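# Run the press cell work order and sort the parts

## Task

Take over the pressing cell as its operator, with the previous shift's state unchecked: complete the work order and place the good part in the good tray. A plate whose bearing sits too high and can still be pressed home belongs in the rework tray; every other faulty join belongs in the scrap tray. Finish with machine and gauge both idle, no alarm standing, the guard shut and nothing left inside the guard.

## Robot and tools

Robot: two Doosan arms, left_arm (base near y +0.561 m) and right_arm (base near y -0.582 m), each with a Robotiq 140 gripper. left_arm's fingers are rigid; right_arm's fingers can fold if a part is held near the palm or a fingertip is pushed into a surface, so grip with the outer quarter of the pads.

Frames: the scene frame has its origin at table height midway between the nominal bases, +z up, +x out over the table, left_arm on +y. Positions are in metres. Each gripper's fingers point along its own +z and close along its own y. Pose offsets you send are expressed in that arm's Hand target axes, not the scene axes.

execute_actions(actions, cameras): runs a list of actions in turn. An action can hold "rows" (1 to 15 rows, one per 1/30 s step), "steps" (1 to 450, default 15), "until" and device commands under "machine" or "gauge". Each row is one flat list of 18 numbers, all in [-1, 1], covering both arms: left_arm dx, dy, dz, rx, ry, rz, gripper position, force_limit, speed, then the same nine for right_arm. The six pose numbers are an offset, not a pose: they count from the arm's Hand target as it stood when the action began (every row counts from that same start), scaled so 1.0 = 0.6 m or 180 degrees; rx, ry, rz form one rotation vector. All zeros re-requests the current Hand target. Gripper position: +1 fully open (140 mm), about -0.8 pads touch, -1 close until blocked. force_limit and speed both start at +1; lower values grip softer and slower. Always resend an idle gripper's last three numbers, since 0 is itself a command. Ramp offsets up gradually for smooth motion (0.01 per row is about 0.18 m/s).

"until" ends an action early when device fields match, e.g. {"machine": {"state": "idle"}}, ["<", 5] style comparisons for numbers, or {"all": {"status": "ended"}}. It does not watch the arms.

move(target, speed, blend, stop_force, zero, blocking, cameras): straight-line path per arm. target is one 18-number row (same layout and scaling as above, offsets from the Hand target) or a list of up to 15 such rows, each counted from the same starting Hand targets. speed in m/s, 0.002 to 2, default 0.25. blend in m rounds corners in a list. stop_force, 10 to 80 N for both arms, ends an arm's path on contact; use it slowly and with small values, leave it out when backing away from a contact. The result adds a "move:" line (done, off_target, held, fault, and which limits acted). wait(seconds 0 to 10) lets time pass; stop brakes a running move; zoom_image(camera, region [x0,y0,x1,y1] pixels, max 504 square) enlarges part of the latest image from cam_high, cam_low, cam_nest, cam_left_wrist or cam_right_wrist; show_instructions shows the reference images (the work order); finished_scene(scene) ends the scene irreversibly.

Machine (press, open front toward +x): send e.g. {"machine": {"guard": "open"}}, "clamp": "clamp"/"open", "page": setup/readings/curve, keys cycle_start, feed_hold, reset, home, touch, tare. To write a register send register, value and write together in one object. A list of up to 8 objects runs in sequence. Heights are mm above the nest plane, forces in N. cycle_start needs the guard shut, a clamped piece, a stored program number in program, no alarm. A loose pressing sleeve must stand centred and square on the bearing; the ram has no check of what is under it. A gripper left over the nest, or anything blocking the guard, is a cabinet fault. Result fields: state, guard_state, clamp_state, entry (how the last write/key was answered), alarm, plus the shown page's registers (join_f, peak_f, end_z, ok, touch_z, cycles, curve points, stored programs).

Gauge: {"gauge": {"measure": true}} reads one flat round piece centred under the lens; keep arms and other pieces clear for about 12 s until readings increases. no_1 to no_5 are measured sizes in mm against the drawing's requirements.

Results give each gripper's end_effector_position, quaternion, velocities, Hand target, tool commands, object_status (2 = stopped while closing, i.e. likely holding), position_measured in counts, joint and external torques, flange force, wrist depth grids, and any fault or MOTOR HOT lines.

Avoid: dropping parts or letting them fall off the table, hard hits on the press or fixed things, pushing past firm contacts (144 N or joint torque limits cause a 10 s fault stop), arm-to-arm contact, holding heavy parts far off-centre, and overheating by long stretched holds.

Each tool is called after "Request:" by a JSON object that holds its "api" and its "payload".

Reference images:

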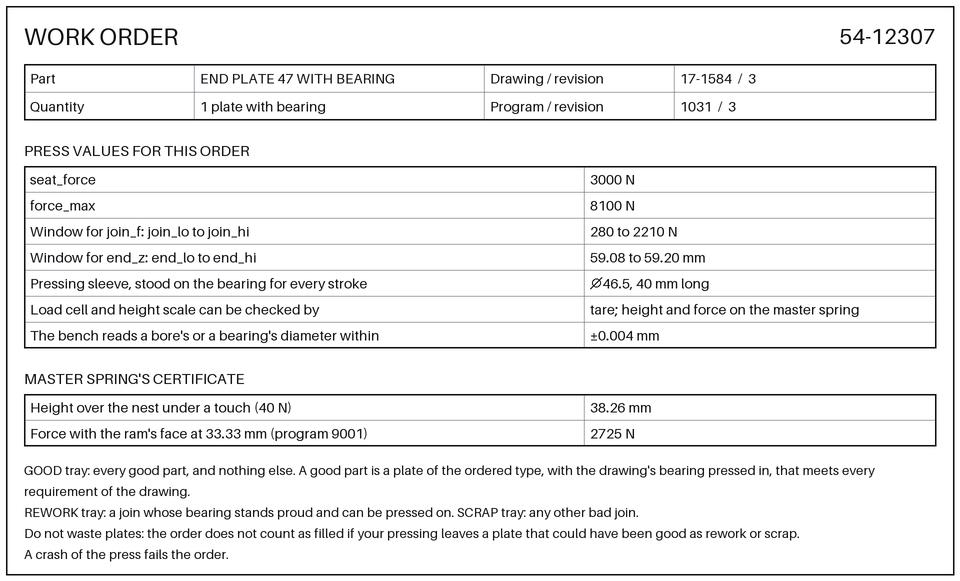

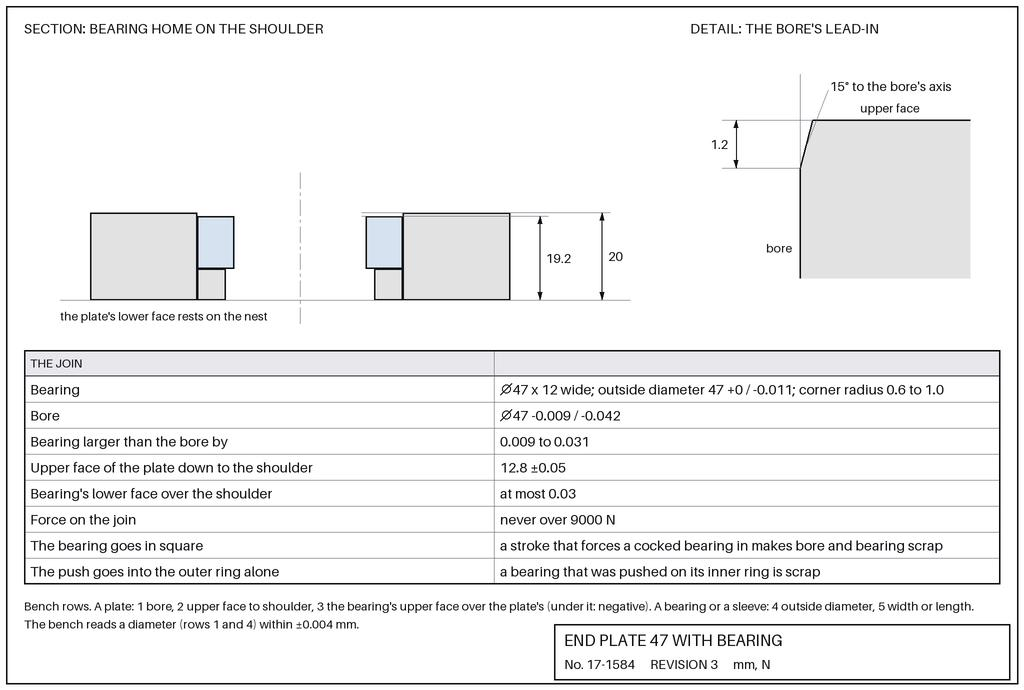

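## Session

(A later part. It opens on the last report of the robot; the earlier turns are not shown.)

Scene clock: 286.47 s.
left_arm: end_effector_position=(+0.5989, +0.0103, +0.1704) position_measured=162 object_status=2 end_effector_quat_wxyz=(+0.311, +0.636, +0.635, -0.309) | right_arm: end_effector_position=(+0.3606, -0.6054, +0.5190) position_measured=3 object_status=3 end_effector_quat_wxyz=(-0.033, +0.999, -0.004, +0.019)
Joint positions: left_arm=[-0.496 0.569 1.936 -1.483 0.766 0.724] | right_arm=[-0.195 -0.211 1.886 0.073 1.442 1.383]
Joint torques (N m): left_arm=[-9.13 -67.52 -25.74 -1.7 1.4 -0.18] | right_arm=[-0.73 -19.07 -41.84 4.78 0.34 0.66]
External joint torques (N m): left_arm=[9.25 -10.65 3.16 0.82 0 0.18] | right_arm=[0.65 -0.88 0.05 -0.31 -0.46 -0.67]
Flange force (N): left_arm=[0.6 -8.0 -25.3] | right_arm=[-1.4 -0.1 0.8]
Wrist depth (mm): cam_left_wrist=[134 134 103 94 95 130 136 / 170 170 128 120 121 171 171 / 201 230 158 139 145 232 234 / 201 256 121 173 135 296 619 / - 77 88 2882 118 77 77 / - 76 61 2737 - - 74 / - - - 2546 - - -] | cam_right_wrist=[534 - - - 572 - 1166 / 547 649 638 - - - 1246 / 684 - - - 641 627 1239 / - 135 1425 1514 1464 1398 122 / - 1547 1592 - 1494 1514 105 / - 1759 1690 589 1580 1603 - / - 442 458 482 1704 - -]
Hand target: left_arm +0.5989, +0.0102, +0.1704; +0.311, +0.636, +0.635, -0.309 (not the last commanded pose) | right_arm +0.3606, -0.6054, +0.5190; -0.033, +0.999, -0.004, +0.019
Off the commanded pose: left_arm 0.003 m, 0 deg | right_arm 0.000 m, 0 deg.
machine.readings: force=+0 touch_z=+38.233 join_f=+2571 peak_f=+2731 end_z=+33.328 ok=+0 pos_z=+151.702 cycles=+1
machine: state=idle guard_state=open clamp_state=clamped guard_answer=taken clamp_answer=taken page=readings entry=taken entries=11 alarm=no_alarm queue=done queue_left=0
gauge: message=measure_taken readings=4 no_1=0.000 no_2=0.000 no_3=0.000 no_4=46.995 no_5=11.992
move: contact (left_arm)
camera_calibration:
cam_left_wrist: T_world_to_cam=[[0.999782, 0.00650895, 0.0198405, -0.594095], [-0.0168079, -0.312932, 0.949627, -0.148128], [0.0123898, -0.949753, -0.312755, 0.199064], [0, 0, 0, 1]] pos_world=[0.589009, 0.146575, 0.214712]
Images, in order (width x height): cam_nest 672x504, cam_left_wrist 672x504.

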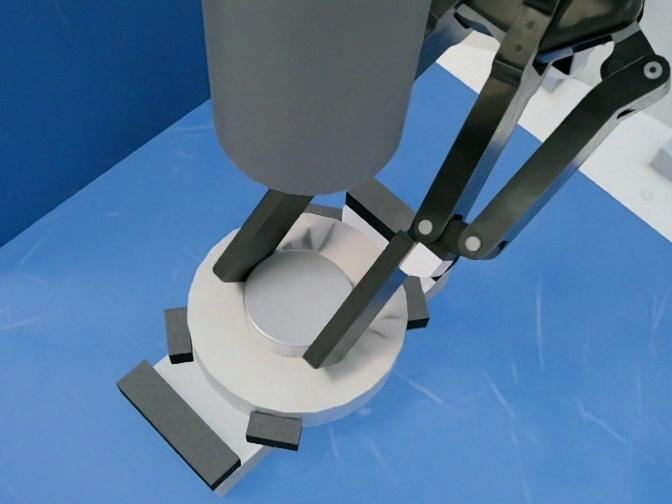

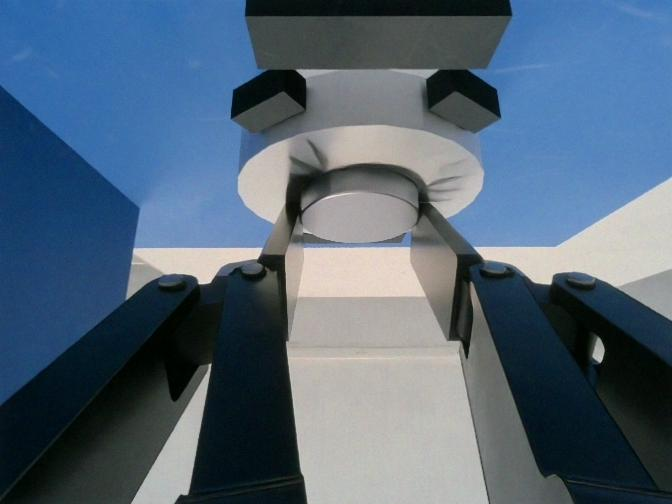

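Request:
{"api": "move", "payload": {"target": [-0.0013,0,-0.001,0,0,0,-0.2,0,-1,0,0,0,0,0,0,1,1,1], "speed": 0.01, "cameras": ["cam_left_wrist","cam_nest"]}}

Request:
{"api": "zoom_image", "payload": {"camera": "cam_nest", "region": [220, 220, 380, 380]}}

Request:
{"api": "zoom_image", "payload": {"camera": "cam_left_wrist", "region": [220, 80, 500, 280]}}

Scene clock: 287.70 s.
left_arm: end_effector_position=(+0.5989, +0.0102, +0.1714) position_measured=154 object_status=3 end_effector_quat_wxyz=(+0.311, +0.636, +0.635, -0.309) | right_arm: end_effector_position=(+0.3606, -0.6054, +0.5190) position_measured=3 object_status=3 end_effector_quat_wxyz=(-0.033, +0.999, -0.004, +0.019)
Joint positions: left_arm=[-0.496 0.568 1.936 -1.482 0.766 0.722] | right_arm=[-0.195 -0.211 1.886 0.073 1.442 1.383]
Joint torques (N m): left_arm=[0.92 -76.86 -24.26 -0.91 1.34 -0.08] | right_arm=[-0.31 -19.17 -41.9 4.77 0.31 0.59]
External joint torques (N m): left_arm=[-0.86 -1.37 1.58 0.01 0.07 0.08] | right_arm=[0.25 -0.74 0.13 -0.31 -0.44 -0.59]
Flange force (N): left_arm=[-0.5 -4.9 -1.7] | right_arm=[-1.4 0.6 0.9]
Wrist depth (mm): cam_left_wrist=[135 135 125 95 96 131 137 / 171 181 128 121 121 172 173 / 200 231 161 139 145 234 255 / 201 295 121 172 143 296 622 / - 79 88 2737 - 77 80 / - 74 61 - - - 73 / - - - 3174 - - -] | cam_right_wrist=[536 - - - - - 1179 / - - 614 - 628 - 1253 / - - - - - - 1338 / - 135 1504 1038 1464 1380 122 / - 1525 1525 817 1504 1483 105 / - 1677 1536 591 1592 1558 - / - 448 456 478 641 2138 1652]
Hand target: left_arm +0.5989, +0.0102, +0.1714; +0.311, +0.636, +0.635, -0.309 | right_arm +0.3606, -0.6054, +0.5190; -0.033, +0.999, -0.004, +0.019
Off the commanded pose: left_arm 0.000 m, 0 deg | right_arm 0.000 m, 0 deg.
machine.readings: force=+0 touch_z=+38.233 join_f=+2571 peak_f=+2731 end_z=+33.328 ok=+0 pos_z=+151.702 cycles=+1
machine: state=idle guard_state=open clamp_state=clamped guard_answer=taken clamp_answer=taken page=readings entry=taken entries=11 alarm=no_alarm queue=done queue_left=0
gauge: message=measure_taken readings=4 no_1=0.000 no_2=0.000 no_3=0.000 no_4=46.995 no_5=11.992
move: done
camera_calibration:
cam_left_wrist: T_world_to_cam=[[0.999782, 0.0065087, 0.0198412, -0.594114], [-0.0168082, -0.312961, 0.949617, -0.149103], [0.0123903, -0.949744, -0.312784, 0.199287], [0, 0, 0, 1]] pos_world=[0.589009, 0.146475, 0.215712]
Images, in order (width x height): cam_nest 672x504, cam_left_wrist 672x504.

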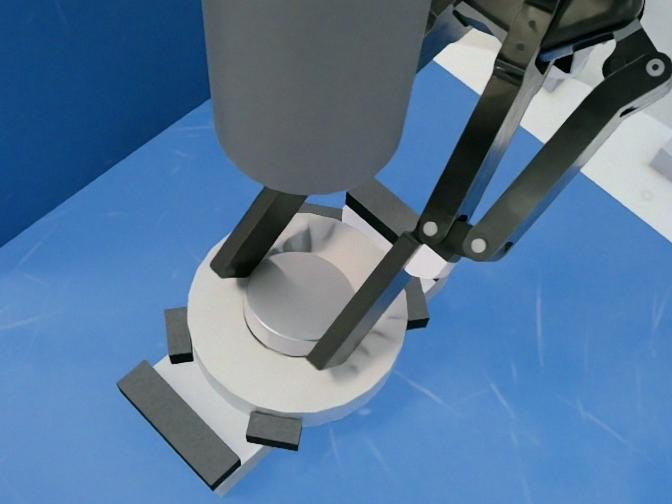

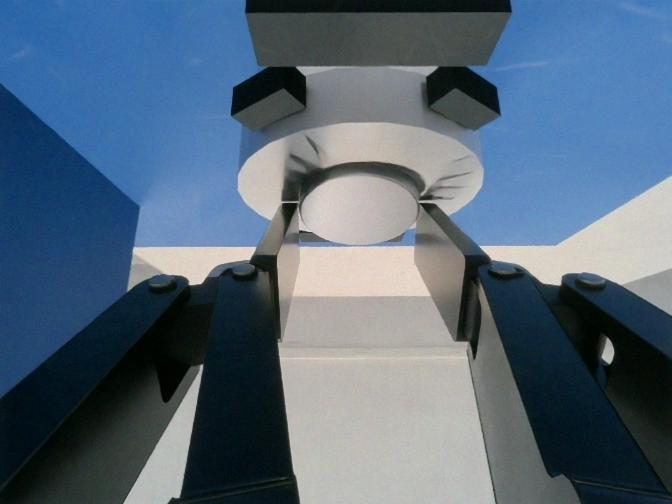

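Scaled by 3.150 from the camera's 672x504 image, which has a finer 960x720 frame.

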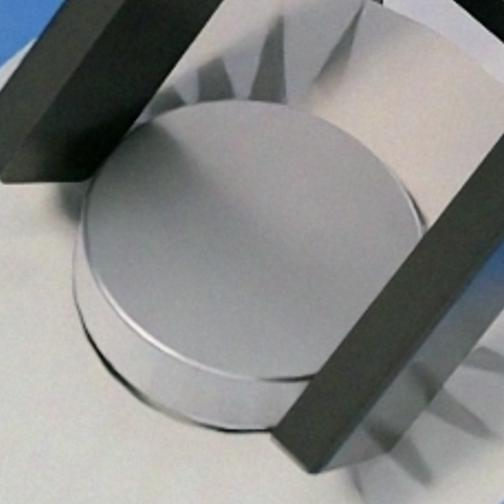

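Scaled by 1.800 from the camera's 672x504 image, which has a finer 960x720 frame.

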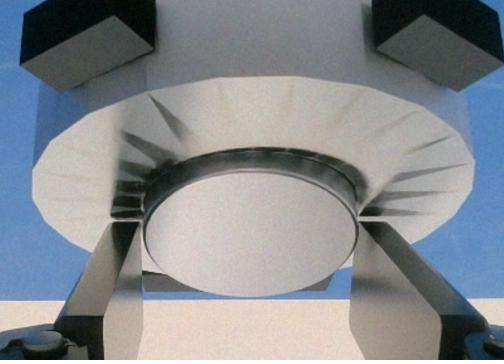

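Request:
{"api": "move", "payload": {"target": [0,0,0,0,0,0,-1,0,-1,0,0,0,0,0,0,1,1,1]}}

Request:
{"api": "execute_actions", "payload": {"actions": [{"steps":20}]}}

Request:
{"api": "move", "payload": {"target": [-0.0092,0,-0.0072,0,0,0,-1,0,-1,0,0,0,0,0,0,1,1,1], "speed": 0.02, "cameras": ["cam_left_wrist","cam_nest"]}}

Request:
{"api": "zoom_image", "payload": {"camera": "cam_left_wrist", "region": [220, 80, 500, 280]}}

Request:
{"api": "zoom_image", "payload": {"camera": "cam_nest", "region": [220, 220, 380, 380]}}

Scene clock: 289.13 s.
left_arm: end_effector_position=(+0.5988, +0.0102, +0.1714) position_measured=162 object_status=0 end_effector_quat_wxyz=(+0.311, +0.636, +0.635, -0.309) | right_arm: end_effector_position=(+0.3606, -0.6054, +0.5190) position_measured=3 object_status=3 end_effector_quat_wxyz=(-0.033, +0.999, -0.004, +0.019)
Joint positions: left_arm=[-0.496 0.568 1.936 -1.481 0.766 0.722] | right_arm=[-0.195 -0.211 1.886 0.073 1.442 1.383]
Joint torques (N m): left_arm=[-0.04 -72.85 -24.83 -1.08 0.6 0.04] | right_arm=[-0.71 -19.36 -41.81 4.77 0.31 0.61]
External joint torques (N m): left_arm=[0.19 -5.53 2.11 0.19 0.81 -0.04] | right_arm=[0.72 -0.56 0.18 -0.32 -0.43 -0.62]
Flange force (N): left_arm=[-2.9 -8.1 -8.9] | right_arm=[-1.0 -0.4 1.1]
Wrist depth (mm): cam_left_wrist=[135 135 125 96 96 131 137 / 171 171 128 121 121 172 173 / 201 232 174 140 145 234 235 / 201 296 - 689 136 297 624 / - 77 88 2882 - 77 77 / - 76 61 2607 - - 74 / - - - - - - -] | cam_right_wrist=[- 594 - - - - 1198 / - - 623 614 - - 1232 / - - - - - - 1275 / 1338 135 1380 1665 1425 1425 122 / - 1547 1547 - 1494 - 105 / - 1833 1677 585 589 1558 - / - 443 457 484 653 1731 -]
Hand target: left_arm +0.5989, +0.0102, +0.1714; +0.311, +0.636, +0.635, -0.309 | right_arm +0.3606, -0.6054, +0.5190; -0.033, +0.999, -0.004, +0.019
Off the commanded pose: left_arm 0.000 m, 0 deg | right_arm 0.000 m, 0 deg.
machine.readings: force=+0 touch_z=+38.233 join_f=+2571 peak_f=+2731 end_z=+33.328 ok=+0 pos_z=+151.702 cycles=+1
machine: state=idle guard_state=open clamp_state=clamped guard_answer=taken clamp_answer=taken page=readings entry=taken entries=11 alarm=no_alarm queue=done queue_left=0
gauge: message=measure_taken readings=4 no_1=0.000 no_2=0.000 no_3=0.000 no_4=46.995 no_5=11.992
move: done

Scene clock: 290.00 s.
left_arm: end_effector_position=(+0.5989, +0.0102, +0.1714) position_measured=162 object_status=2 end_effector_quat_wxyz=(+0.311, +0.636, +0.635, -0.309) | right_arm: end_effector_position=(+0.3606, -0.6054, +0.5190) position_measured=3 object_status=3 end_effector_quat_wxyz=(-0.033, +0.999, -0.004, +0.019)
Joint positions: left_arm=[-0.496 0.568 1.936 -1.482 0.766 0.722] | right_arm=[-0.195 -0.211 1.886 0.073 1.442 1.383]
Joint torques (N m): left_arm=[0.03 -73.22 -24.79 -1.11 0.58 0.05] | right_arm=[-0.91 -19.12 -41.98 4.77 0.39 0.62]
External joint torques (N m): left_arm=[0.19 -5.31 2.05 0.22 0.83 -0.04] | right_arm=[0.92 -0.57 0.52 -0.33 -0.5 -0.63]
Flange force (N): left_arm=[-2.8 -7.8 -8.7] | right_arm=[-1.3 -0.8 1.8]
Wrist depth (mm): cam_left_wrist=[135 136 125 96 96 131 137 / 171 171 128 121 121 172 173 / 201 232 174 140 145 234 235 / 200 254 296 172 136 328 - / - 77 88 2808 - 77 77 / - 76 61 2671 - - 74 / - - - - - - -] | cam_right_wrist=[- 597 - - - - 1179 / - - - - - - 1283 / - - - - - - 1330 / - 135 1444 1454 1504 1407 122 / - 1547 1580 - 1536 - 105 / - 1717 1665 585 607 1306 1615 / - 443 459 485 1731 1627 -]
Hand target: left_arm +0.5989, +0.0102, +0.1714; +0.311, +0.636, +0.635, -0.309 | right_arm +0.3606, -0.6054, +0.5190; -0.033, +0.999, -0.004, +0.019
Tool commands: left_gripper/position=-1.0 left_gripper/force_limit=+0.0 left_gripper/speed=-1.0 right_gripper/position=+1.0 right_gripper/force_limit=+1.0 right_gripper/speed=+1.0
Off the commanded pose: left_arm 0.000 m, 0 deg | right_arm 0.000 m, 0 deg.
machine.readings: force=+0 touch_z=+38.233 join_f=+2571 peak_f=+2731 end_z=+33.328 ok=+0 pos_z=+151.702 cycles=+1
machine: state=idle guard_state=open clamp_state=clamped guard_answer=taken clamp_answer=taken page=readings entry=taken entries=11 alarm=no_alarm queue=done queue_left=0
gauge: message=measure_taken readings=4 no_1=0.000 no_2=0.000 no_3=0.000 no_4=46.995 no_5=11.992

Scene clock: 290.73 s.
left_arm: end_effector_position=(+0.5988, +0.0102, +0.1784) position_measured=162 object_status=2 end_effector_quat_wxyz=(+0.311, +0.636, +0.635, -0.309) | right_arm: end_effector_position=(+0.3606, -0.6054, +0.5190) position_measured=3 object_status=3 end_effector_quat_wxyz=(-0.033, +0.999, -0.004, +0.019)
Joint positions: left_arm=[-0.496 0.558 1.934 -1.47 0.767 0.706] | right_arm=[-0.195 -0.211 1.886 0.073 1.442 1.383]
Joint torques (N m): left_arm=[0.91 -77.52 -25.08 -0.9 1.65 -0.09] | right_arm=[-0.3 -19.42 -41.86 4.73 0.3 0.63]
External joint torques (N m): left_arm=[-0.77 -0.29 2.05 0.03 -0.27 0.09] | right_arm=[0.27 -0.58 0.08 -0.26 -0.43 -0.64]
Flange force (N): left_arm=[0.7 -4.8 -0.5] | right_arm=[-1.1 0.7 0.8]
Wrist depth (mm): cam_left_wrist=[144 144 133 104 104 145 145 / 181 181 135 123 125 183 183 / 201 239 216 146 153 249 233 / 200 256 136 709 136 351 637 / - 77 88 3911 - 77 77 / - 76 61 2607 - - 74 / - - - - - - -] | cam_right_wrist=[- - - - - - 1166 / 551 - - - - - 1246 / - - - - - - 1314 / - 135 1454 1389 1435 1398 122 / - 1558 1592 - 1569 - 105 / - 1665 1677 578 551 1483 1504 / - 444 460 482 623 1704 1640]
Hand target: left_arm +0.5988, +0.0102, +0.1784; +0.311, +0.636, +0.635, -0.309 | right_arm +0.3606, -0.6054, +0.5190; -0.033, +0.999, -0.004, +0.019
Off the commanded pose: left_arm 0.000 m, 0 deg | right_arm 0.000 m, 0 deg.
machine.readings: force=+0 touch_z=+38.233 join_f=+2571 peak_f=+2731 end_z=+33.328 ok=+0 pos_z=+151.702 cycles=+1
machine: state=idle guard_state=open clamp_state=clamped guard_answer=taken clamp_answer=taken page=readings entry=taken entries=11 alarm=no_alarm queue=done queue_left=0
gauge: message=measure_taken readings=4 no_1=0.000 no_2=0.000 no_3=0.000 no_4=46.995 no_5=11.992
move: done
camera_calibration:
cam_left_wrist: T_world_to_cam=[[0.999783, 0.00641383, 0.0198098, -0.594233], [-0.0168084, -0.312931, 0.949627, -0.155757], [0.0122898, -0.949754, -0.312755, 0.201531], [0, 0, 0, 1]] pos_world=[0.589009, 0.146475, 0.222712]
Images, in order (width x height): cam_nest 672x504, cam_left_wrist 672x504.

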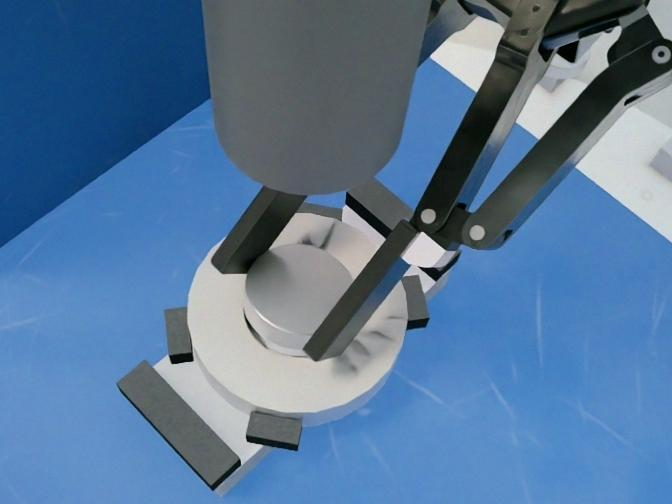

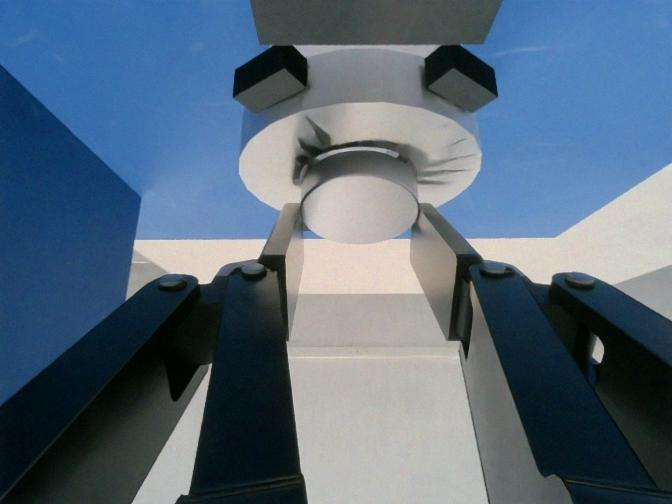

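Scaled by 1.800 from the camera's 672x504 image, which has a finer 960x720 frame.

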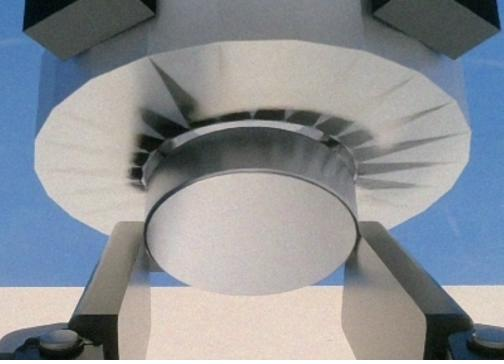

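Scaled by 3.150 from the camera's 672x504 image, which has a finer 960x720 frame.

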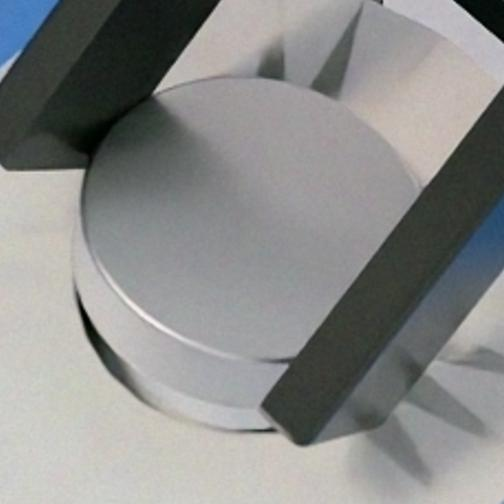

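Request:
{"api": "move", "payload": {"target": [-0.0103,0,0.0035,0,0.0706,0,-1,0,-1,0,0,0,0,0,0,1,1,1], "speed": 0.05, "cameras": ["cam_left_wrist","cam_nest","cam_low"]}}

Request:
{"api": "zoom_image", "payload": {"camera": "cam_left_wrist", "region": [220, 80, 500, 280]}}

Request:
{"api": "zoom_image", "payload": {"camera": "cam_nest", "region": [220, 220, 380, 380]}}

Request:
{"api": "zoom_image", "payload": {"camera": "cam_low", "region": [370, 110, 490, 210]}}

Scene clock: 302.57 s.
left_arm: end_effector_position=(+0.5984, +0.0097, +0.1780) position_measured=162 object_status=2 end_effector_quat_wxyz=(+0.283, +0.648, +0.649, -0.281) | right_arm: end_effector_position=(+0.3606, -0.6054, +0.5190) position_measured=3 object_status=3 end_effector_quat_wxyz=(-0.033, +0.999, -0.004, +0.019)
Joint positions: left_arm=[-0.521 0.538 1.911 -1.336 0.707 0.559] | right_arm=[-0.195 -0.211 1.886 0.073 1.442 1.383]
Joint torques (N m): left_arm=[-38.72 -105.32 -51.95 -1.52 3.45 -0.04] | right_arm=[-0.5 -19.31 -42.1 4.78 0.36 0.67]
External joint torques (N m): left_arm=[38.72 27.63 27.26 1.07 -2.4 0.04] | right_arm=[0.31 -0.54 0.31 -0.32 -0.49 -0.67]
External joint torques when the fault began: left_arm=[69.7 44.04 46.72 1.59 -4.06 0.17]
Flange force (N): left_arm=[73.2 5.5 -14.1] | right_arm=[-1.3 0.7 1.3]
Flange force when the fault began (N): left_arm=[126.9 8.3 -31.1]
Wrist depth (mm): cam_left_wrist=[146 146 140 109 109 141 146 / 179 179 141 127 128 188 180 / 200 232 182 145 152 233 234 / 200 254 283 163 136 286 547 / - 77 88 2607 - 77 77 / - 76 61 2639 - - 74 / - - - - - - -] | cam_right_wrist=[555 588 - - 541 - 1172 / - - 591 - - - 1253 / 684 645 - - - - 1346 / - 136 1444 1283 1363 1398 116 / - 1580 1504 894 1525 1504 105 / - 1690 1627 589 586 1580 1504 / - 440 457 481 1640 1547 -]
Hand target: left_arm +0.5984, +0.0097, +0.1780; +0.283, +0.648, +0.649, -0.281 (not the last commanded pose) | right_arm +0.3606, -0.6054, +0.5190; -0.033, +0.999, -0.004, +0.019
Tool commands: left_gripper/position=-1.0 left_gripper/force_limit=+0.003922 left_gripper/speed=-1.0 right_gripper/position=+1.0 right_gripper/force_limit=+1.0 right_gripper/speed=+1.0
Off the commanded pose: left_arm 0.006 m, 8 deg | right_arm 0.000 m, 0 deg.
FORCE FAULT: contact force on the left arm reached its limit, and that arm stopped for 10 seconds. The contact can be on any part of that arm, not only on its tool. That arm's remaining commands of this call were not run. That arm's target is now where it stood when the stop ended, not its last command. That arm accepts commands again.
machine.readings: force=+0 touch_z=+38.233 join_f=+2571 peak_f=+2731 end_z=+33.328 ok=+0 pos_z=+151.702 cycles=+1
machine: state=idle guard_state=open clamp_state=clamped guard_answer=taken clamp_answer=taken page=readings entry=taken entries=11 alarm=no_alarm queue=done queue_left=0
gauge: message=measure_taken readings=4 no_1=0.000 no_2=0.000 no_3=0.000 no_4=46.995 no_5=11.992
move: fault (left_arm)
camera_calibration:
cam_left_wrist: T_world_to_cam=[[0.999808, 0.00652494, 0.018462, -0.593547], [-0.0144004, -0.39387, 0.919053, -0.150774], [0.0132684, -0.919143, -0.3937, 0.21447], [0, 0, 0, 1]] pos_world=[0.588416, 0.141616, 0.233964]
Images, in order (width x height): cam_low 672x504, cam_nest 672x504, cam_left_wrist 672x504.

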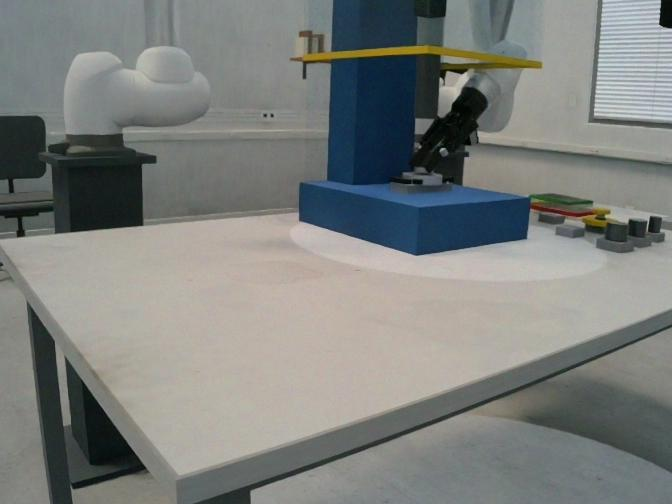

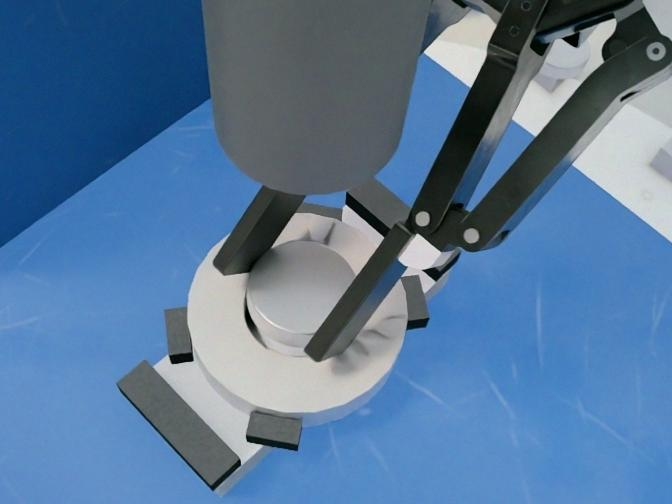

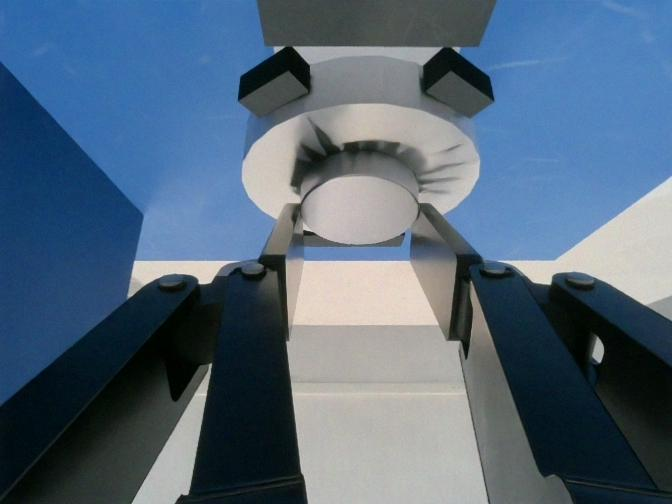

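Scaled by 1.800 from the camera's 672x504 image, which has a finer 960x720 frame.

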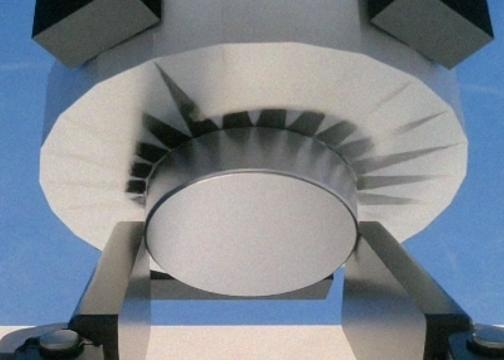

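Scaled by 3.150 from the camera's 672x504 image, which has a finer 960x720 frame.

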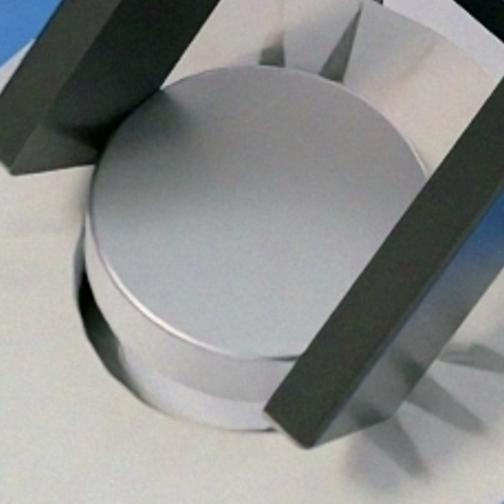

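Scaled by 4.200 from the camera's 672x504 image, which has a finer 960x720 frame.

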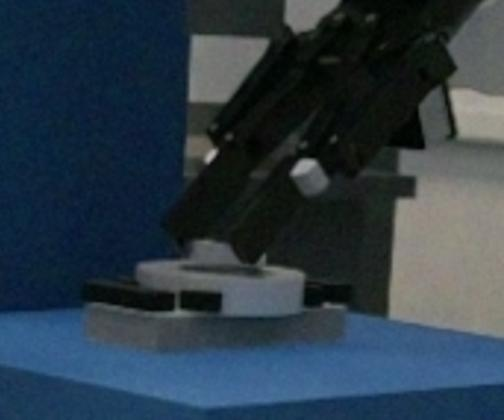

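Request:
{"api": "move", "payload": {"target": [-0.002,0,-0.0017,0,-0.0278,0,-1,0.003922,-1,0,0,0,0,0,0,1,1,1], "speed": 0.05}}

Scene clock: 304.23 s.
left_arm: end_effector_position=(+0.5984, +0.0096, +0.1796) position_measured=162 object_status=2 end_effector_quat_wxyz=(+0.311, +0.635, +0.636, -0.309) | right_arm: end_effector_position=(+0.3606, -0.6054, +0.5190) position_measured=3 object_status=3 end_effector_quat_wxyz=(-0.033, +0.999, -0.004, +0.019)
Joint positions: left_arm=[-0.497 0.556 1.934 -1.47 0.767 0.702] | right_arm=[-0.195 -0.211 1.886 0.073 1.442 1.383]
Joint torques (N m): left_arm=[1.01 -77.11 -25.02 -0.98 1.68 0.07] | right_arm=[-0.5 -19.08 -41.96 4.71 0.33 0.63]
External joint torques (N m): left_arm=[-0.89 -0.7 1.85 0.1 -0.3 -0.07] | right_arm=[0.52 -0.97 0.17 -0.23 -0.45 -0.63]
Flange force (N): left_arm=[-0.3 -4.6 -0.9] | right_arm=[-1.7 0.1 1.0]
Wrist depth (mm): cam_left_wrist=[146 146 134 105 106 146 147 / 181 183 137 123 127 185 185 / 200 238 250 146 156 251 252 / 200 254 318 162 136 321 652 / - 77 88 2844 - 77 82 / - 76 61 2920 - - 74 / - - - 2407 - - -] | cam_right_wrist=[510 - - - - - 1166 / 566 - - - - - 1246 / 677 - - - - - 1298 / - 135 1504 1363 1338 1363 122 / - 118 1615 - 1494 1454 105 / - - 2038 589 1580 1592 1558 / - 444 454 481 1652 1677 1665]
Hand target: left_arm +0.5984, +0.0096, +0.1796; +0.311, +0.635, +0.636, -0.309 | right_arm +0.3606, -0.6054, +0.5190; -0.033, +0.999, -0.004, +0.019
Off the commanded pose: left_arm 0.000 m, 0 deg | right_arm 0.000 m, 0 deg.
machine.readings: force=+0 touch_z=+38.233 join_f=+2571 peak_f=+2731 end_z=+33.328 ok=+0 pos_z=+151.702 cycles=+1
machine: state=idle guard_state=open clamp_state=clamped guard_answer=taken clamp_answer=taken page=readings entry=taken entries=11 alarm=no_alarm queue=done queue_left=0
gauge: message=measure_taken readings=4 no_1=0.000 no_2=0.000 no_3=0.000 no_4=46.995 no_5=11.992
move: done

Request:
{"api": "move", "payload": {"target": [[-0.0058,0,-0.0045,0,0,0,-1,0.003922,-1,0,0,0,0,0,0,1,1,1],[0.2,0.05,-0.38,0,0,0,-1,0.003922,-1,0,0,0,0,0,0,1,1,1]], "speed": [0.03,0.15]}}

Scene clock: 307.60 s.
left_arm: end_effector_position=(+0.6278, +0.2632, +0.2253) position_measured=162 object_status=2 end_effector_quat_wxyz=(+0.311, +0.635, +0.636, -0.310) | right_arm: end_effector_position=(+0.3606, -0.6054, +0.5190) position_measured=3 object_status=3 end_effector_quat_wxyz=(-0.033, +0.999, -0.004, +0.019)
Joint positions: left_arm=[-0.108 0.455 1.992 -1.178 1.012 0.724] | right_arm=[-0.195 -0.211 1.886 0.073 1.442 1.383]
Joint torques (N m): left_arm=[1.19 -67.84 -26.16 -0.45 1.76 -0.1] | right_arm=[-0.45 -19.62 -41.93 4.77 0.34 0.69]
External joint torques (N m): left_arm=[-1.43 -1.48 2.04 0.12 -0.34 0.1] | right_arm=[0.22 -0.1 0.15 -0.31 -0.47 -0.7]
Flange force (N): left_arm=[-2.0 -6.2 1.1] | right_arm=[-0.4 1.1 1.1]
Wrist depth (mm): cam_left_wrist=[274 274 281 - - 275 325 / - 258 - - - 268 411 / 327 330 344 146 303 520 559 / 311 333 136 427 136 779 3042 / - 77 88 - - 77 81 / - 76 61 2920 - - 74 / - - - 338 - - -] | cam_right_wrist=[508 - 593 - - 549 1160 / 536 - - 602 - - 1166 / - - - - - - 1205 / - 136 1504 1363 1435 1380 116 / - 1558 1580 - 1464 1464 105 / - 1717 1627 585 588 1547 1547 / - 440 460 479 1704 1773 -]
Hand target: left_arm +0.6278, +0.2633, +0.2253; +0.311, +0.635, +0.636, -0.309 | right_arm +0.3606, -0.6054, +0.5190; -0.033, +0.999, -0.004, +0.019
Off the commanded pose: left_arm 0.000 m, 0 deg | right_arm 0.000 m, 0 deg.
machine.readings: force=+0 touch_z=+38.233 join_f=+2571 peak_f=+2731 end_z=+33.328 ok=+0 pos_z=+151.702 cycles=+1
machine: state=idle guard_state=open clamp_state=clamped guard_answer=taken clamp_answer=taken page=readings entry=taken entries=11 alarm=no_alarm queue=done queue_left=0
gauge: message=measure_taken readings=4 no_1=0.000 no_2=0.000 no_3=0.000 no_4=46.995 no_5=11.992
move: done

Request:
{"api": "move", "payload": {"target": [-0.0622,0.137,0.297,0,0,0,-1,0.003922,-1,0,0,0,0,0,0,1,1,1], "speed": 0.15}}

Request:
{"api": "move", "payload": {"target": [0.0263,0,0.0205,0,0,0,-1,0.003922,-1,0,0,0,0,0,0,1,1,1], "speed": 0.006, "stop_force": 20, "cameras": ["cam_left_wrist","cam_nest"]}}

Request:
{"api": "zoom_image", "payload": {"camera": "cam_left_wrist", "region": [220, 120, 500, 320]}}

Scene clock: 309.57 s.
left_arm: end_effector_position=(+0.7105, +0.1001, +0.1452) position_measured=162 object_status=2 end_effector_quat_wxyz=(+0.311, +0.635, +0.636, -0.309) | right_arm: end_effector_position=(+0.3606, -0.6054, +0.5190) position_measured=3 object_status=3 end_effector_quat_wxyz=(-0.033, +0.999, -0.004, +0.019)
Joint positions: left_arm=[-0.315 0.678 1.786 -1.32 0.882 0.693] | right_arm=[-0.195 -0.211 1.886 0.073 1.442 1.383]
Joint torques (N m): left_arm=[1.28 -87.02 -25.61 -0.76 1.57 -0.1] | right_arm=[-1.04 -19 -41.87 4.76 0.32 0.71]
External joint torques (N m): left_arm=[-1.07 -1.65 1.85 0.16 -0.2 0.1] | right_arm=[0.96 -0.8 0.22 -0.31 -0.44 -0.72]
Flange force (N): left_arm=[-1.3 -6.0 -1.3] | right_arm=[-1.4 -0.7 1.1]
Wrist depth (mm): cam_left_wrist=[- 104 104 104 104 104 104 / 131 131 131 131 131 131 261 / 175 175 178 146 167 340 412 / 173 174 203 278 136 545 541 / - 77 88 3084 - 77 77 / - 76 61 - - - 74 / - - - - - - -] | cam_right_wrist=[533 - - - - - 1154 / - - - - - - 1232 / - - - 620 - - 1354 / - 135 1444 1473 1407 1363 121 / - 1558 1569 773 1558 1494 105 / - 1802 1731 588 1592 1592 1536 / - 443 457 484 641 1580 -]
Hand target: left_arm +0.7105, +0.1000, +0.1452; +0.311, +0.635, +0.636, -0.309 | right_arm +0.3606, -0.6054, +0.5190; -0.033, +0.999, -0.004, +0.019
Off the commanded pose: left_arm 0.000 m, 0 deg | right_arm 0.000 m, 0 deg.
machine.readings: force=+0 touch_z=+38.233 join_f=+2571 peak_f=+2731 end_z=+33.328 ok=+0 pos_z=+151.702 cycles=+1
machine: state=idle guard_state=open clamp_state=clamped guard_answer=taken clamp_answer=taken page=readings entry=taken entries=11 alarm=no_alarm queue=done queue_left=0
gauge: message=measure_taken readings=4 no_1=0.000 no_2=0.000 no_3=0.000 no_4=46.995 no_5=11.992
move: done

Scene clock: 312.17 s.
left_arm: end_effector_position=(+0.7105, +0.0999, +0.1334) position_measured=162 object_status=2 end_effector_quat_wxyz=(+0.311, +0.635, +0.636, -0.310) | right_arm: end_effector_position=(+0.3606, -0.6054, +0.5190) position_measured=3 object_status=3 end_effector_quat_wxyz=(-0.033, +0.999, -0.004, +0.019)
Joint positions: left_arm=[-0.315 0.694 1.787 -1.334 0.878 0.714] | right_arm=[-0.195 -0.211 1.886 0.073 1.442 1.383]
Joint torques (N m): left_arm=[0.3 -71.05 -17.69 2.12 -2.87 0.42] | right_arm=[-0.58 -19.09 -41.87 4.8 0.34 0.62]
External joint torques (N m): left_arm=[-0.33 -17.68 -5.44 -2.75 4.26 -0.41] | right_arm=[0.24 -0.64 0.22 -0.36 -0.46 -0.62]
Flange force (N): left_arm=[-16.5 -6.4 -15.7] | right_arm=[-1.3 0.7 1.1]
Wrist depth (mm): cam_left_wrist=[- 94 94 94 90 90 90 / 119 107 113 108 120 114 114 / 154 154 154 139 144 167 343 / 170 171 196 241 157 513 520 / - 77 88 2844 - 77 77 / - 76 61 2517 - - 74 / - - - - - - -] | cam_right_wrist=[- - - - - - 1160 / 578 - 643 - - - 1218 / 690 661 - - - - 1283 / - 136 1494 1354 1547 - 122 / - 1580 1627 - 1322 1494 105 / - 1652 1690 583 599 1547 1569 / - 444 462 480 568 1665 1690]
Hand target: left_arm +0.7105, +0.0999, +0.1334; +0.311, +0.635, +0.636, -0.310 (not the last commanded pose) | right_arm +0.3606, -0.6054, +0.5190; -0.033, +0.999, -0.004, +0.019
Off the commanded pose: left_arm 0.008 m, 0 deg | right_arm 0.000 m, 0 deg.
machine.readings: force=+0 touch_z=+38.233 join_f=+2571 peak_f=+2731 end_z=+33.328 ok=+0 pos_z=+151.702 cycles=+1
machine: state=idle guard_state=open clamp_state=clamped guard_answer=taken clamp_answer=taken page=readings entry=taken entries=11 alarm=no_alarm queue=done queue_left=0
gauge: message=measure_taken readings=4 no_1=0.000 no_2=0.000 no_3=0.000 no_4=46.995 no_5=11.992
move: contact (left_arm)
camera_calibration:
cam_left_wrist: T_world_to_cam=[[0.999804, 0.00802234, 0.0181063, -0.705489], [-0.0146998, -0.312044, 0.949954, -0.0846971], [0.0132708, -0.950034, -0.311865, 0.270567], [0, 0, 0, 1]] pos_world=[0.700515, 0.236278, 0.177612]
Images, in order (width x height): cam_nest 672x504, cam_left_wrist 672x504.

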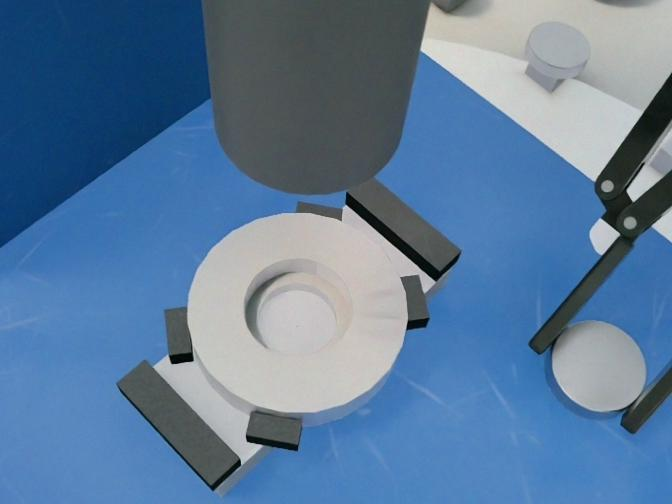

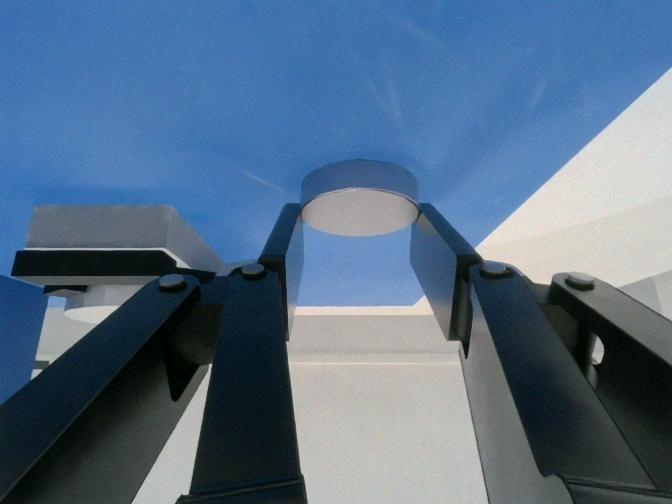

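Scaled by 1.800 from the camera's 672x504 image, which has a finer 960x720 frame.

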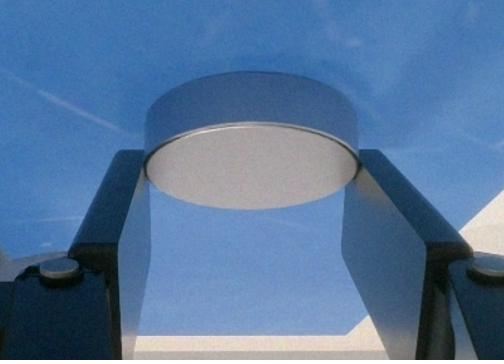

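Request:
{"api": "move", "payload": {"target": [0,0,0,0,0,0,-0.1,0,-0.6,0,0,0,0,0,0,1,1,1]}}

Request:
{"api": "move", "payload": {"target": [0.0026,0,0.0021,0,0,0,-0.1,0,-0.6,0,0,0,0,0,0,1,1,1], "speed": 0.02}}

Request:
{"api": "move", "payload": {"target": [0,0,0,0,0,0,-1,0,-1,0,0,0,0,0,0,1,1,1]}}

Request:
{"api": "execute_actions", "payload": {"actions": [{"steps":20}], "cameras": ["cam_left_wrist"]}}

Request:
{"api": "zoom_image", "payload": {"camera": "cam_left_wrist", "region": [220, 120, 500, 320]}}

Scene clock: 313.13 s.
left_arm: end_effector_position=(+0.7105, +0.1000, +0.1333) position_measured=141 object_status=0 end_effector_quat_wxyz=(+0.311, +0.635, +0.636, -0.310) | right_arm: end_effector_position=(+0.3606, -0.6054, +0.5190) position_measured=3 object_status=3 end_effector_quat_wxyz=(-0.033, +0.999, -0.004, +0.019)
Joint positions: left_arm=[-0.315 0.694 1.787 -1.334 0.878 0.714] | right_arm=[-0.195 -0.211 1.886 0.073 1.442 1.383]
Joint torques (N m): left_arm=[0.97 -87.77 -24.68 -0.68 1.84 -0.11] | right_arm=[-0.51 -19.05 -41.85 4.7 0.36 0.61]
External joint torques (N m): left_arm=[-0.82 -1.5 1.54 0.06 -0.44 0.11] | right_arm=[0.5 -0.81 0.1 -0.24 -0.48 -0.62]
Flange force (N): left_arm=[-1.2 -5.4 -1.0] | right_arm=[-1.4 0.1 0.9]
Wrist depth (mm): cam_left_wrist=[- 93 93 93 89 89 89 / 119 112 112 112 119 113 119 / 152 152 152 139 143 165 364 / 171 171 137 239 160 196 467 / - 81 88 1053 363 77 85 / - 71 61 - - - 74 / - - - - - - -] | cam_right_wrist=[580 - - - - - 1160 / 568 - - - - - 1232 / - - - - - - 1306 / - 136 1444 1314 1389 1398 122 / - 1547 1547 706 1473 1514 105 / - 1677 1640 591 594 1627 1525 / - 441 459 481 634 1677 1640]
Hand target: left_arm +0.7105, +0.0999, +0.1334; +0.311, +0.635, +0.636, -0.310 | right_arm +0.3606, -0.6054, +0.5190; -0.033, +0.999, -0.004, +0.019
Off the commanded pose: left_arm 0.000 m, 0 deg | right_arm 0.000 m, 0 deg.
machine.readings: force=+0 touch_z=+38.233 join_f=+2571 peak_f=+2731 end_z=+33.328 ok=+0 pos_z=+151.702 cycles=+1
machine: state=idle guard_state=open clamp_state=clamped guard_answer=taken clamp_answer=taken page=readings entry=taken entries=11 alarm=no_alarm queue=done queue_left=0
gauge: message=measure_taken readings=4 no_1=0.000 no_2=0.000 no_3=0.000 no_4=46.995 no_5=11.992
move: done

Scene clock: 313.83 s.
left_arm: end_effector_position=(+0.7105, +0.0999, +0.1314) position_measured=141 object_status=3 end_effector_quat_wxyz=(+0.311, +0.635, +0.636, -0.310) | right_arm: end_effector_position=(+0.3606, -0.6054, +0.5190) position_measured=3 object_status=3 end_effector_quat_wxyz=(-0.033, +0.999, -0.004, +0.019)
Joint positions: left_arm=[-0.315 0.696 1.787 -1.336 0.877 0.718] | right_arm=[-0.195 -0.211 1.886 0.073 1.442 1.383]
Joint torques (N m): left_arm=[1.05 -88.06 -24.96 -0.73 1.59 -0.18] | right_arm=[-1.16 -18.97 -41.65 4.76 0.35 0.63]
External joint torques (N m): left_arm=[-0.99 -1.63 1.77 0.1 -0.18 0.18] | right_arm=[1.1 -0.97 -0.09 -0.3 -0.48 -0.64]
Flange force (N): left_arm=[-1.2 -6.0 -1.3] | right_arm=[-1.1 -1.3 0.7]
Wrist depth (mm): cam_left_wrist=[- 90 91 95 87 84 87 / 110 110 110 110 116 110 116 / 148 149 149 138 143 150 361 / 169 171 136 233 160 456 510 / - 81 88 2639 - 77 84 / - 71 64 2808 - - 74 / - - - 2639 - - -] | cam_right_wrist=[- 596 - - - - 1185 / 551 - - - - - 1268 / - - 669 - - - 1398 / 1261 135 1454 1372 1425 1380 122 / - 1592 1580 855 1592 1483 105 / - 1731 1864 591 1547 1592 1547 / - 441 457 479 591 1652 -]
Hand target: left_arm +0.7105, +0.0999, +0.1314; +0.311, +0.635, +0.636, -0.310 | right_arm +0.3606, -0.6054, +0.5190; -0.033, +0.999, -0.004, +0.019
Off the commanded pose: left_arm 0.000 m, 0 deg | right_arm 0.000 m, 0 deg.
machine.readings: force=+0 touch_z=+38.233 join_f=+2571 peak_f=+2731 end_z=+33.328 ok=+0 pos_z=+151.702 cycles=+1
machine: state=idle guard_state=open clamp_state=clamped guard_answer=taken clamp_answer=taken page=readings entry=taken entries=11 alarm=no_alarm queue=done queue_left=0
gauge: message=measure_taken readings=4 no_1=0.000 no_2=0.000 no_3=0.000 no_4=46.995 no_5=11.992
move: done

Scene clock: 314.73 s.
left_arm: end_effector_position=(+0.7105, +0.0999, +0.1314) position_measured=162 object_status=0 end_effector_quat_wxyz=(+0.311, +0.635, +0.636, -0.310) | right_arm: end_effector_position=(+0.3606, -0.6054, +0.5190) position_measured=3 object_status=3 end_effector_quat_wxyz=(-0.033, +0.999, -0.004, +0.019)
Joint positions: left_arm=[-0.315 0.696 1.787 -1.336 0.877 0.718] | right_arm=[-0.195 -0.211 1.886 0.073 1.442 1.383]
Joint torques (N m): left_arm=[-0.03 -81.15 -22.29 0.16 -0.1 -0.04] | right_arm=[-0.81 -19.17 -41.9 4.8 0.3 0.64]
External joint torques (N m): left_arm=[0.32 -8.03 -0.75 -0.78 1.49 0.04] | right_arm=[0.68 -0.77 0.16 -0.34 -0.43 -0.65]
Flange force (N): left_arm=[-6.3 -6.3 -8.4] | right_arm=[-1.3 -0.2 1.0]
Wrist depth (mm): cam_left_wrist=[- 91 91 95 87 84 87 / 110 110 110 110 116 110 116 / 149 149 149 139 143 150 361 / 169 171 190 233 136 462 562 / - 77 88 1033 118 77 77 / - 76 61 - - - 74 / - - - 2920 - - -] | cam_right_wrist=[523 - - - - - 1212 / - 653 - - - - - / - - - - - - 1275 / 1314 136 1454 1398 1346 1346 122 / - 1525 1569 744 1494 - 105 / - 1731 1677 577 1640 1603 1536 / - 443 454 488 649 1704 -]
Hand target: left_arm +0.7105, +0.0999, +0.1314; +0.311, +0.635, +0.636, -0.310 | right_arm +0.3606, -0.6054, +0.5190; -0.033, +0.999, -0.004, +0.019
Off the commanded pose: left_arm 0.000 m, 0 deg | right_arm 0.000 m, 0 deg.
machine.readings: force=+0 touch_z=+38.233 join_f=+2571 peak_f=+2731 end_z=+33.328 ok=+0 pos_z=+151.702 cycles=+1
machine: state=idle guard_state=open clamp_state=clamped guard_answer=taken clamp_answer=taken page=readings entry=taken entries=11 alarm=no_alarm queue=done queue_left=0
gauge: message=measure_taken readings=4 no_1=0.000 no_2=0.000 no_3=0.000 no_4=46.995 no_5=11.992
move: done

Scene clock: 315.60 s.
left_arm: end_effector_position=(+0.7105, +0.0999, +0.1314) position_measured=162 object_status=2 end_effector_quat_wxyz=(+0.311, +0.635, +0.636, -0.310) | right_arm: end_effector_position=(+0.3606, -0.6054, +0.5190) position_measured=3 object_status=3 end_effector_quat_wxyz=(-0.033, +0.999, -0.004, +0.019)
Joint positions: left_arm=[-0.315 0.696 1.787 -1.336 0.877 0.718] | right_arm=[-0.195 -0.211 1.886 0.073 1.442 1.383]
Joint torques (N m): left_arm=[0.41 -81.59 -22.52 0.1 -0.06 -0.03] | right_arm=[-0.44 -19.15 -41.91 4.75 0.28 0.68]
External joint torques (N m): left_arm=[-0.33 -7.6 -0.6 -0.73 1.45 0.03] | right_arm=[0.4 -0.95 0.03 -0.28 -0.41 -0.68]
Flange force (N): left_arm=[-6.4 -6.4 -7.4] | right_arm=[-1.6 0.5 0.6]
Wrist depth (mm): cam_left_wrist=[- 91 - 95 87 84 87 / 109 110 110 110 116 110 116 / 149 149 139 139 143 150 360 / 169 171 190 233 136 505 508 / - 77 88 - 118 77 77 / - 76 61 - - - 74 / - - - - - - -] | cam_right_wrist=[528 621 - - 568 - 1179 / - - - - - - 1246 / - - - 651 - 1306 1283 / - 136 1464 1113 1547 - 122 / - 118 1592 905 1514 1389 105 / - 1690 1665 582 591 1569 1547 / - 444 457 476 651 1717 1640]
Hand target: left_arm +0.7105, +0.0999, +0.1314; +0.311, +0.635, +0.636, -0.310 | right_arm +0.3606, -0.6054, +0.5190; -0.033, +0.999, -0.004, +0.019
Tool commands: left_gripper/position=-1.0 left_gripper/force_limit=+0.0 left_gripper/speed=-1.0 right_gripper/position=+1.0 right_gripper/force_limit=+1.0 right_gripper/speed=+1.0
Off the commanded pose: left_arm 0.000 m, 0 deg | right_arm 0.000 m, 0 deg.
machine.readings: force=+0 touch_z=+38.233 join_f=+2571 peak_f=+2731 end_z=+33.328 ok=+0 pos_z=+151.702 cycles=+1
machine: state=idle guard_state=open clamp_state=clamped guard_answer=taken clamp_answer=taken page=readings entry=taken entries=11 alarm=no_alarm queue=done queue_left=0
gauge: message=measure_taken readings=4 no_1=0.000 no_2=0.000 no_3=0.000 no_4=46.995 no_5=11.992
camera_calibration:
cam_left_wrist: T_world_to_cam=[[0.999804, 0.00802239, 0.0181066, -0.705452], [-0.0146996, -0.312073, 0.949944, -0.0828201], [0.0132714, -0.950024, -0.311894, 0.26985], [0, 0, 0, 1]] pos_world=[0.700515, 0.236178, 0.175612]
Images, in order (width x height): cam_left_wrist 672x504.

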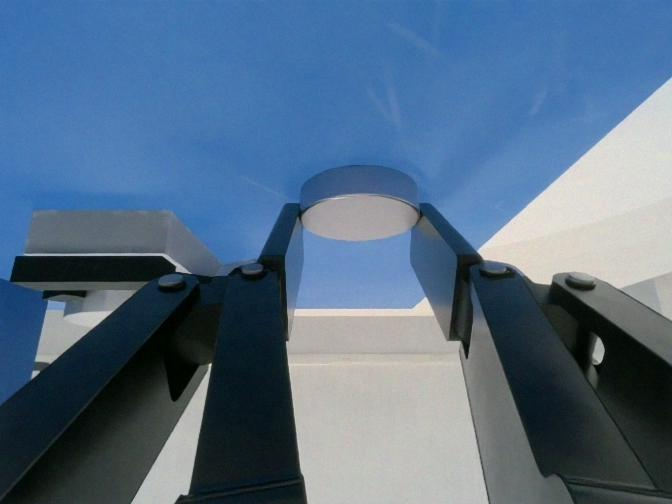

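Scaled by 1.800 from the camera's 672x504 image, which has a finer 960x720 frame.

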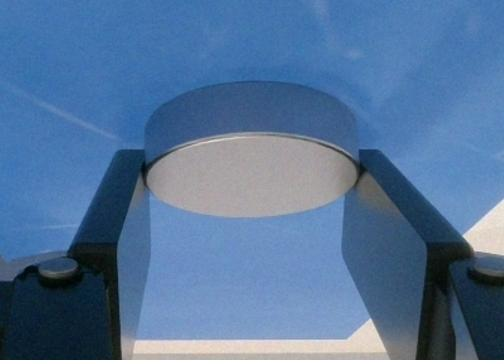

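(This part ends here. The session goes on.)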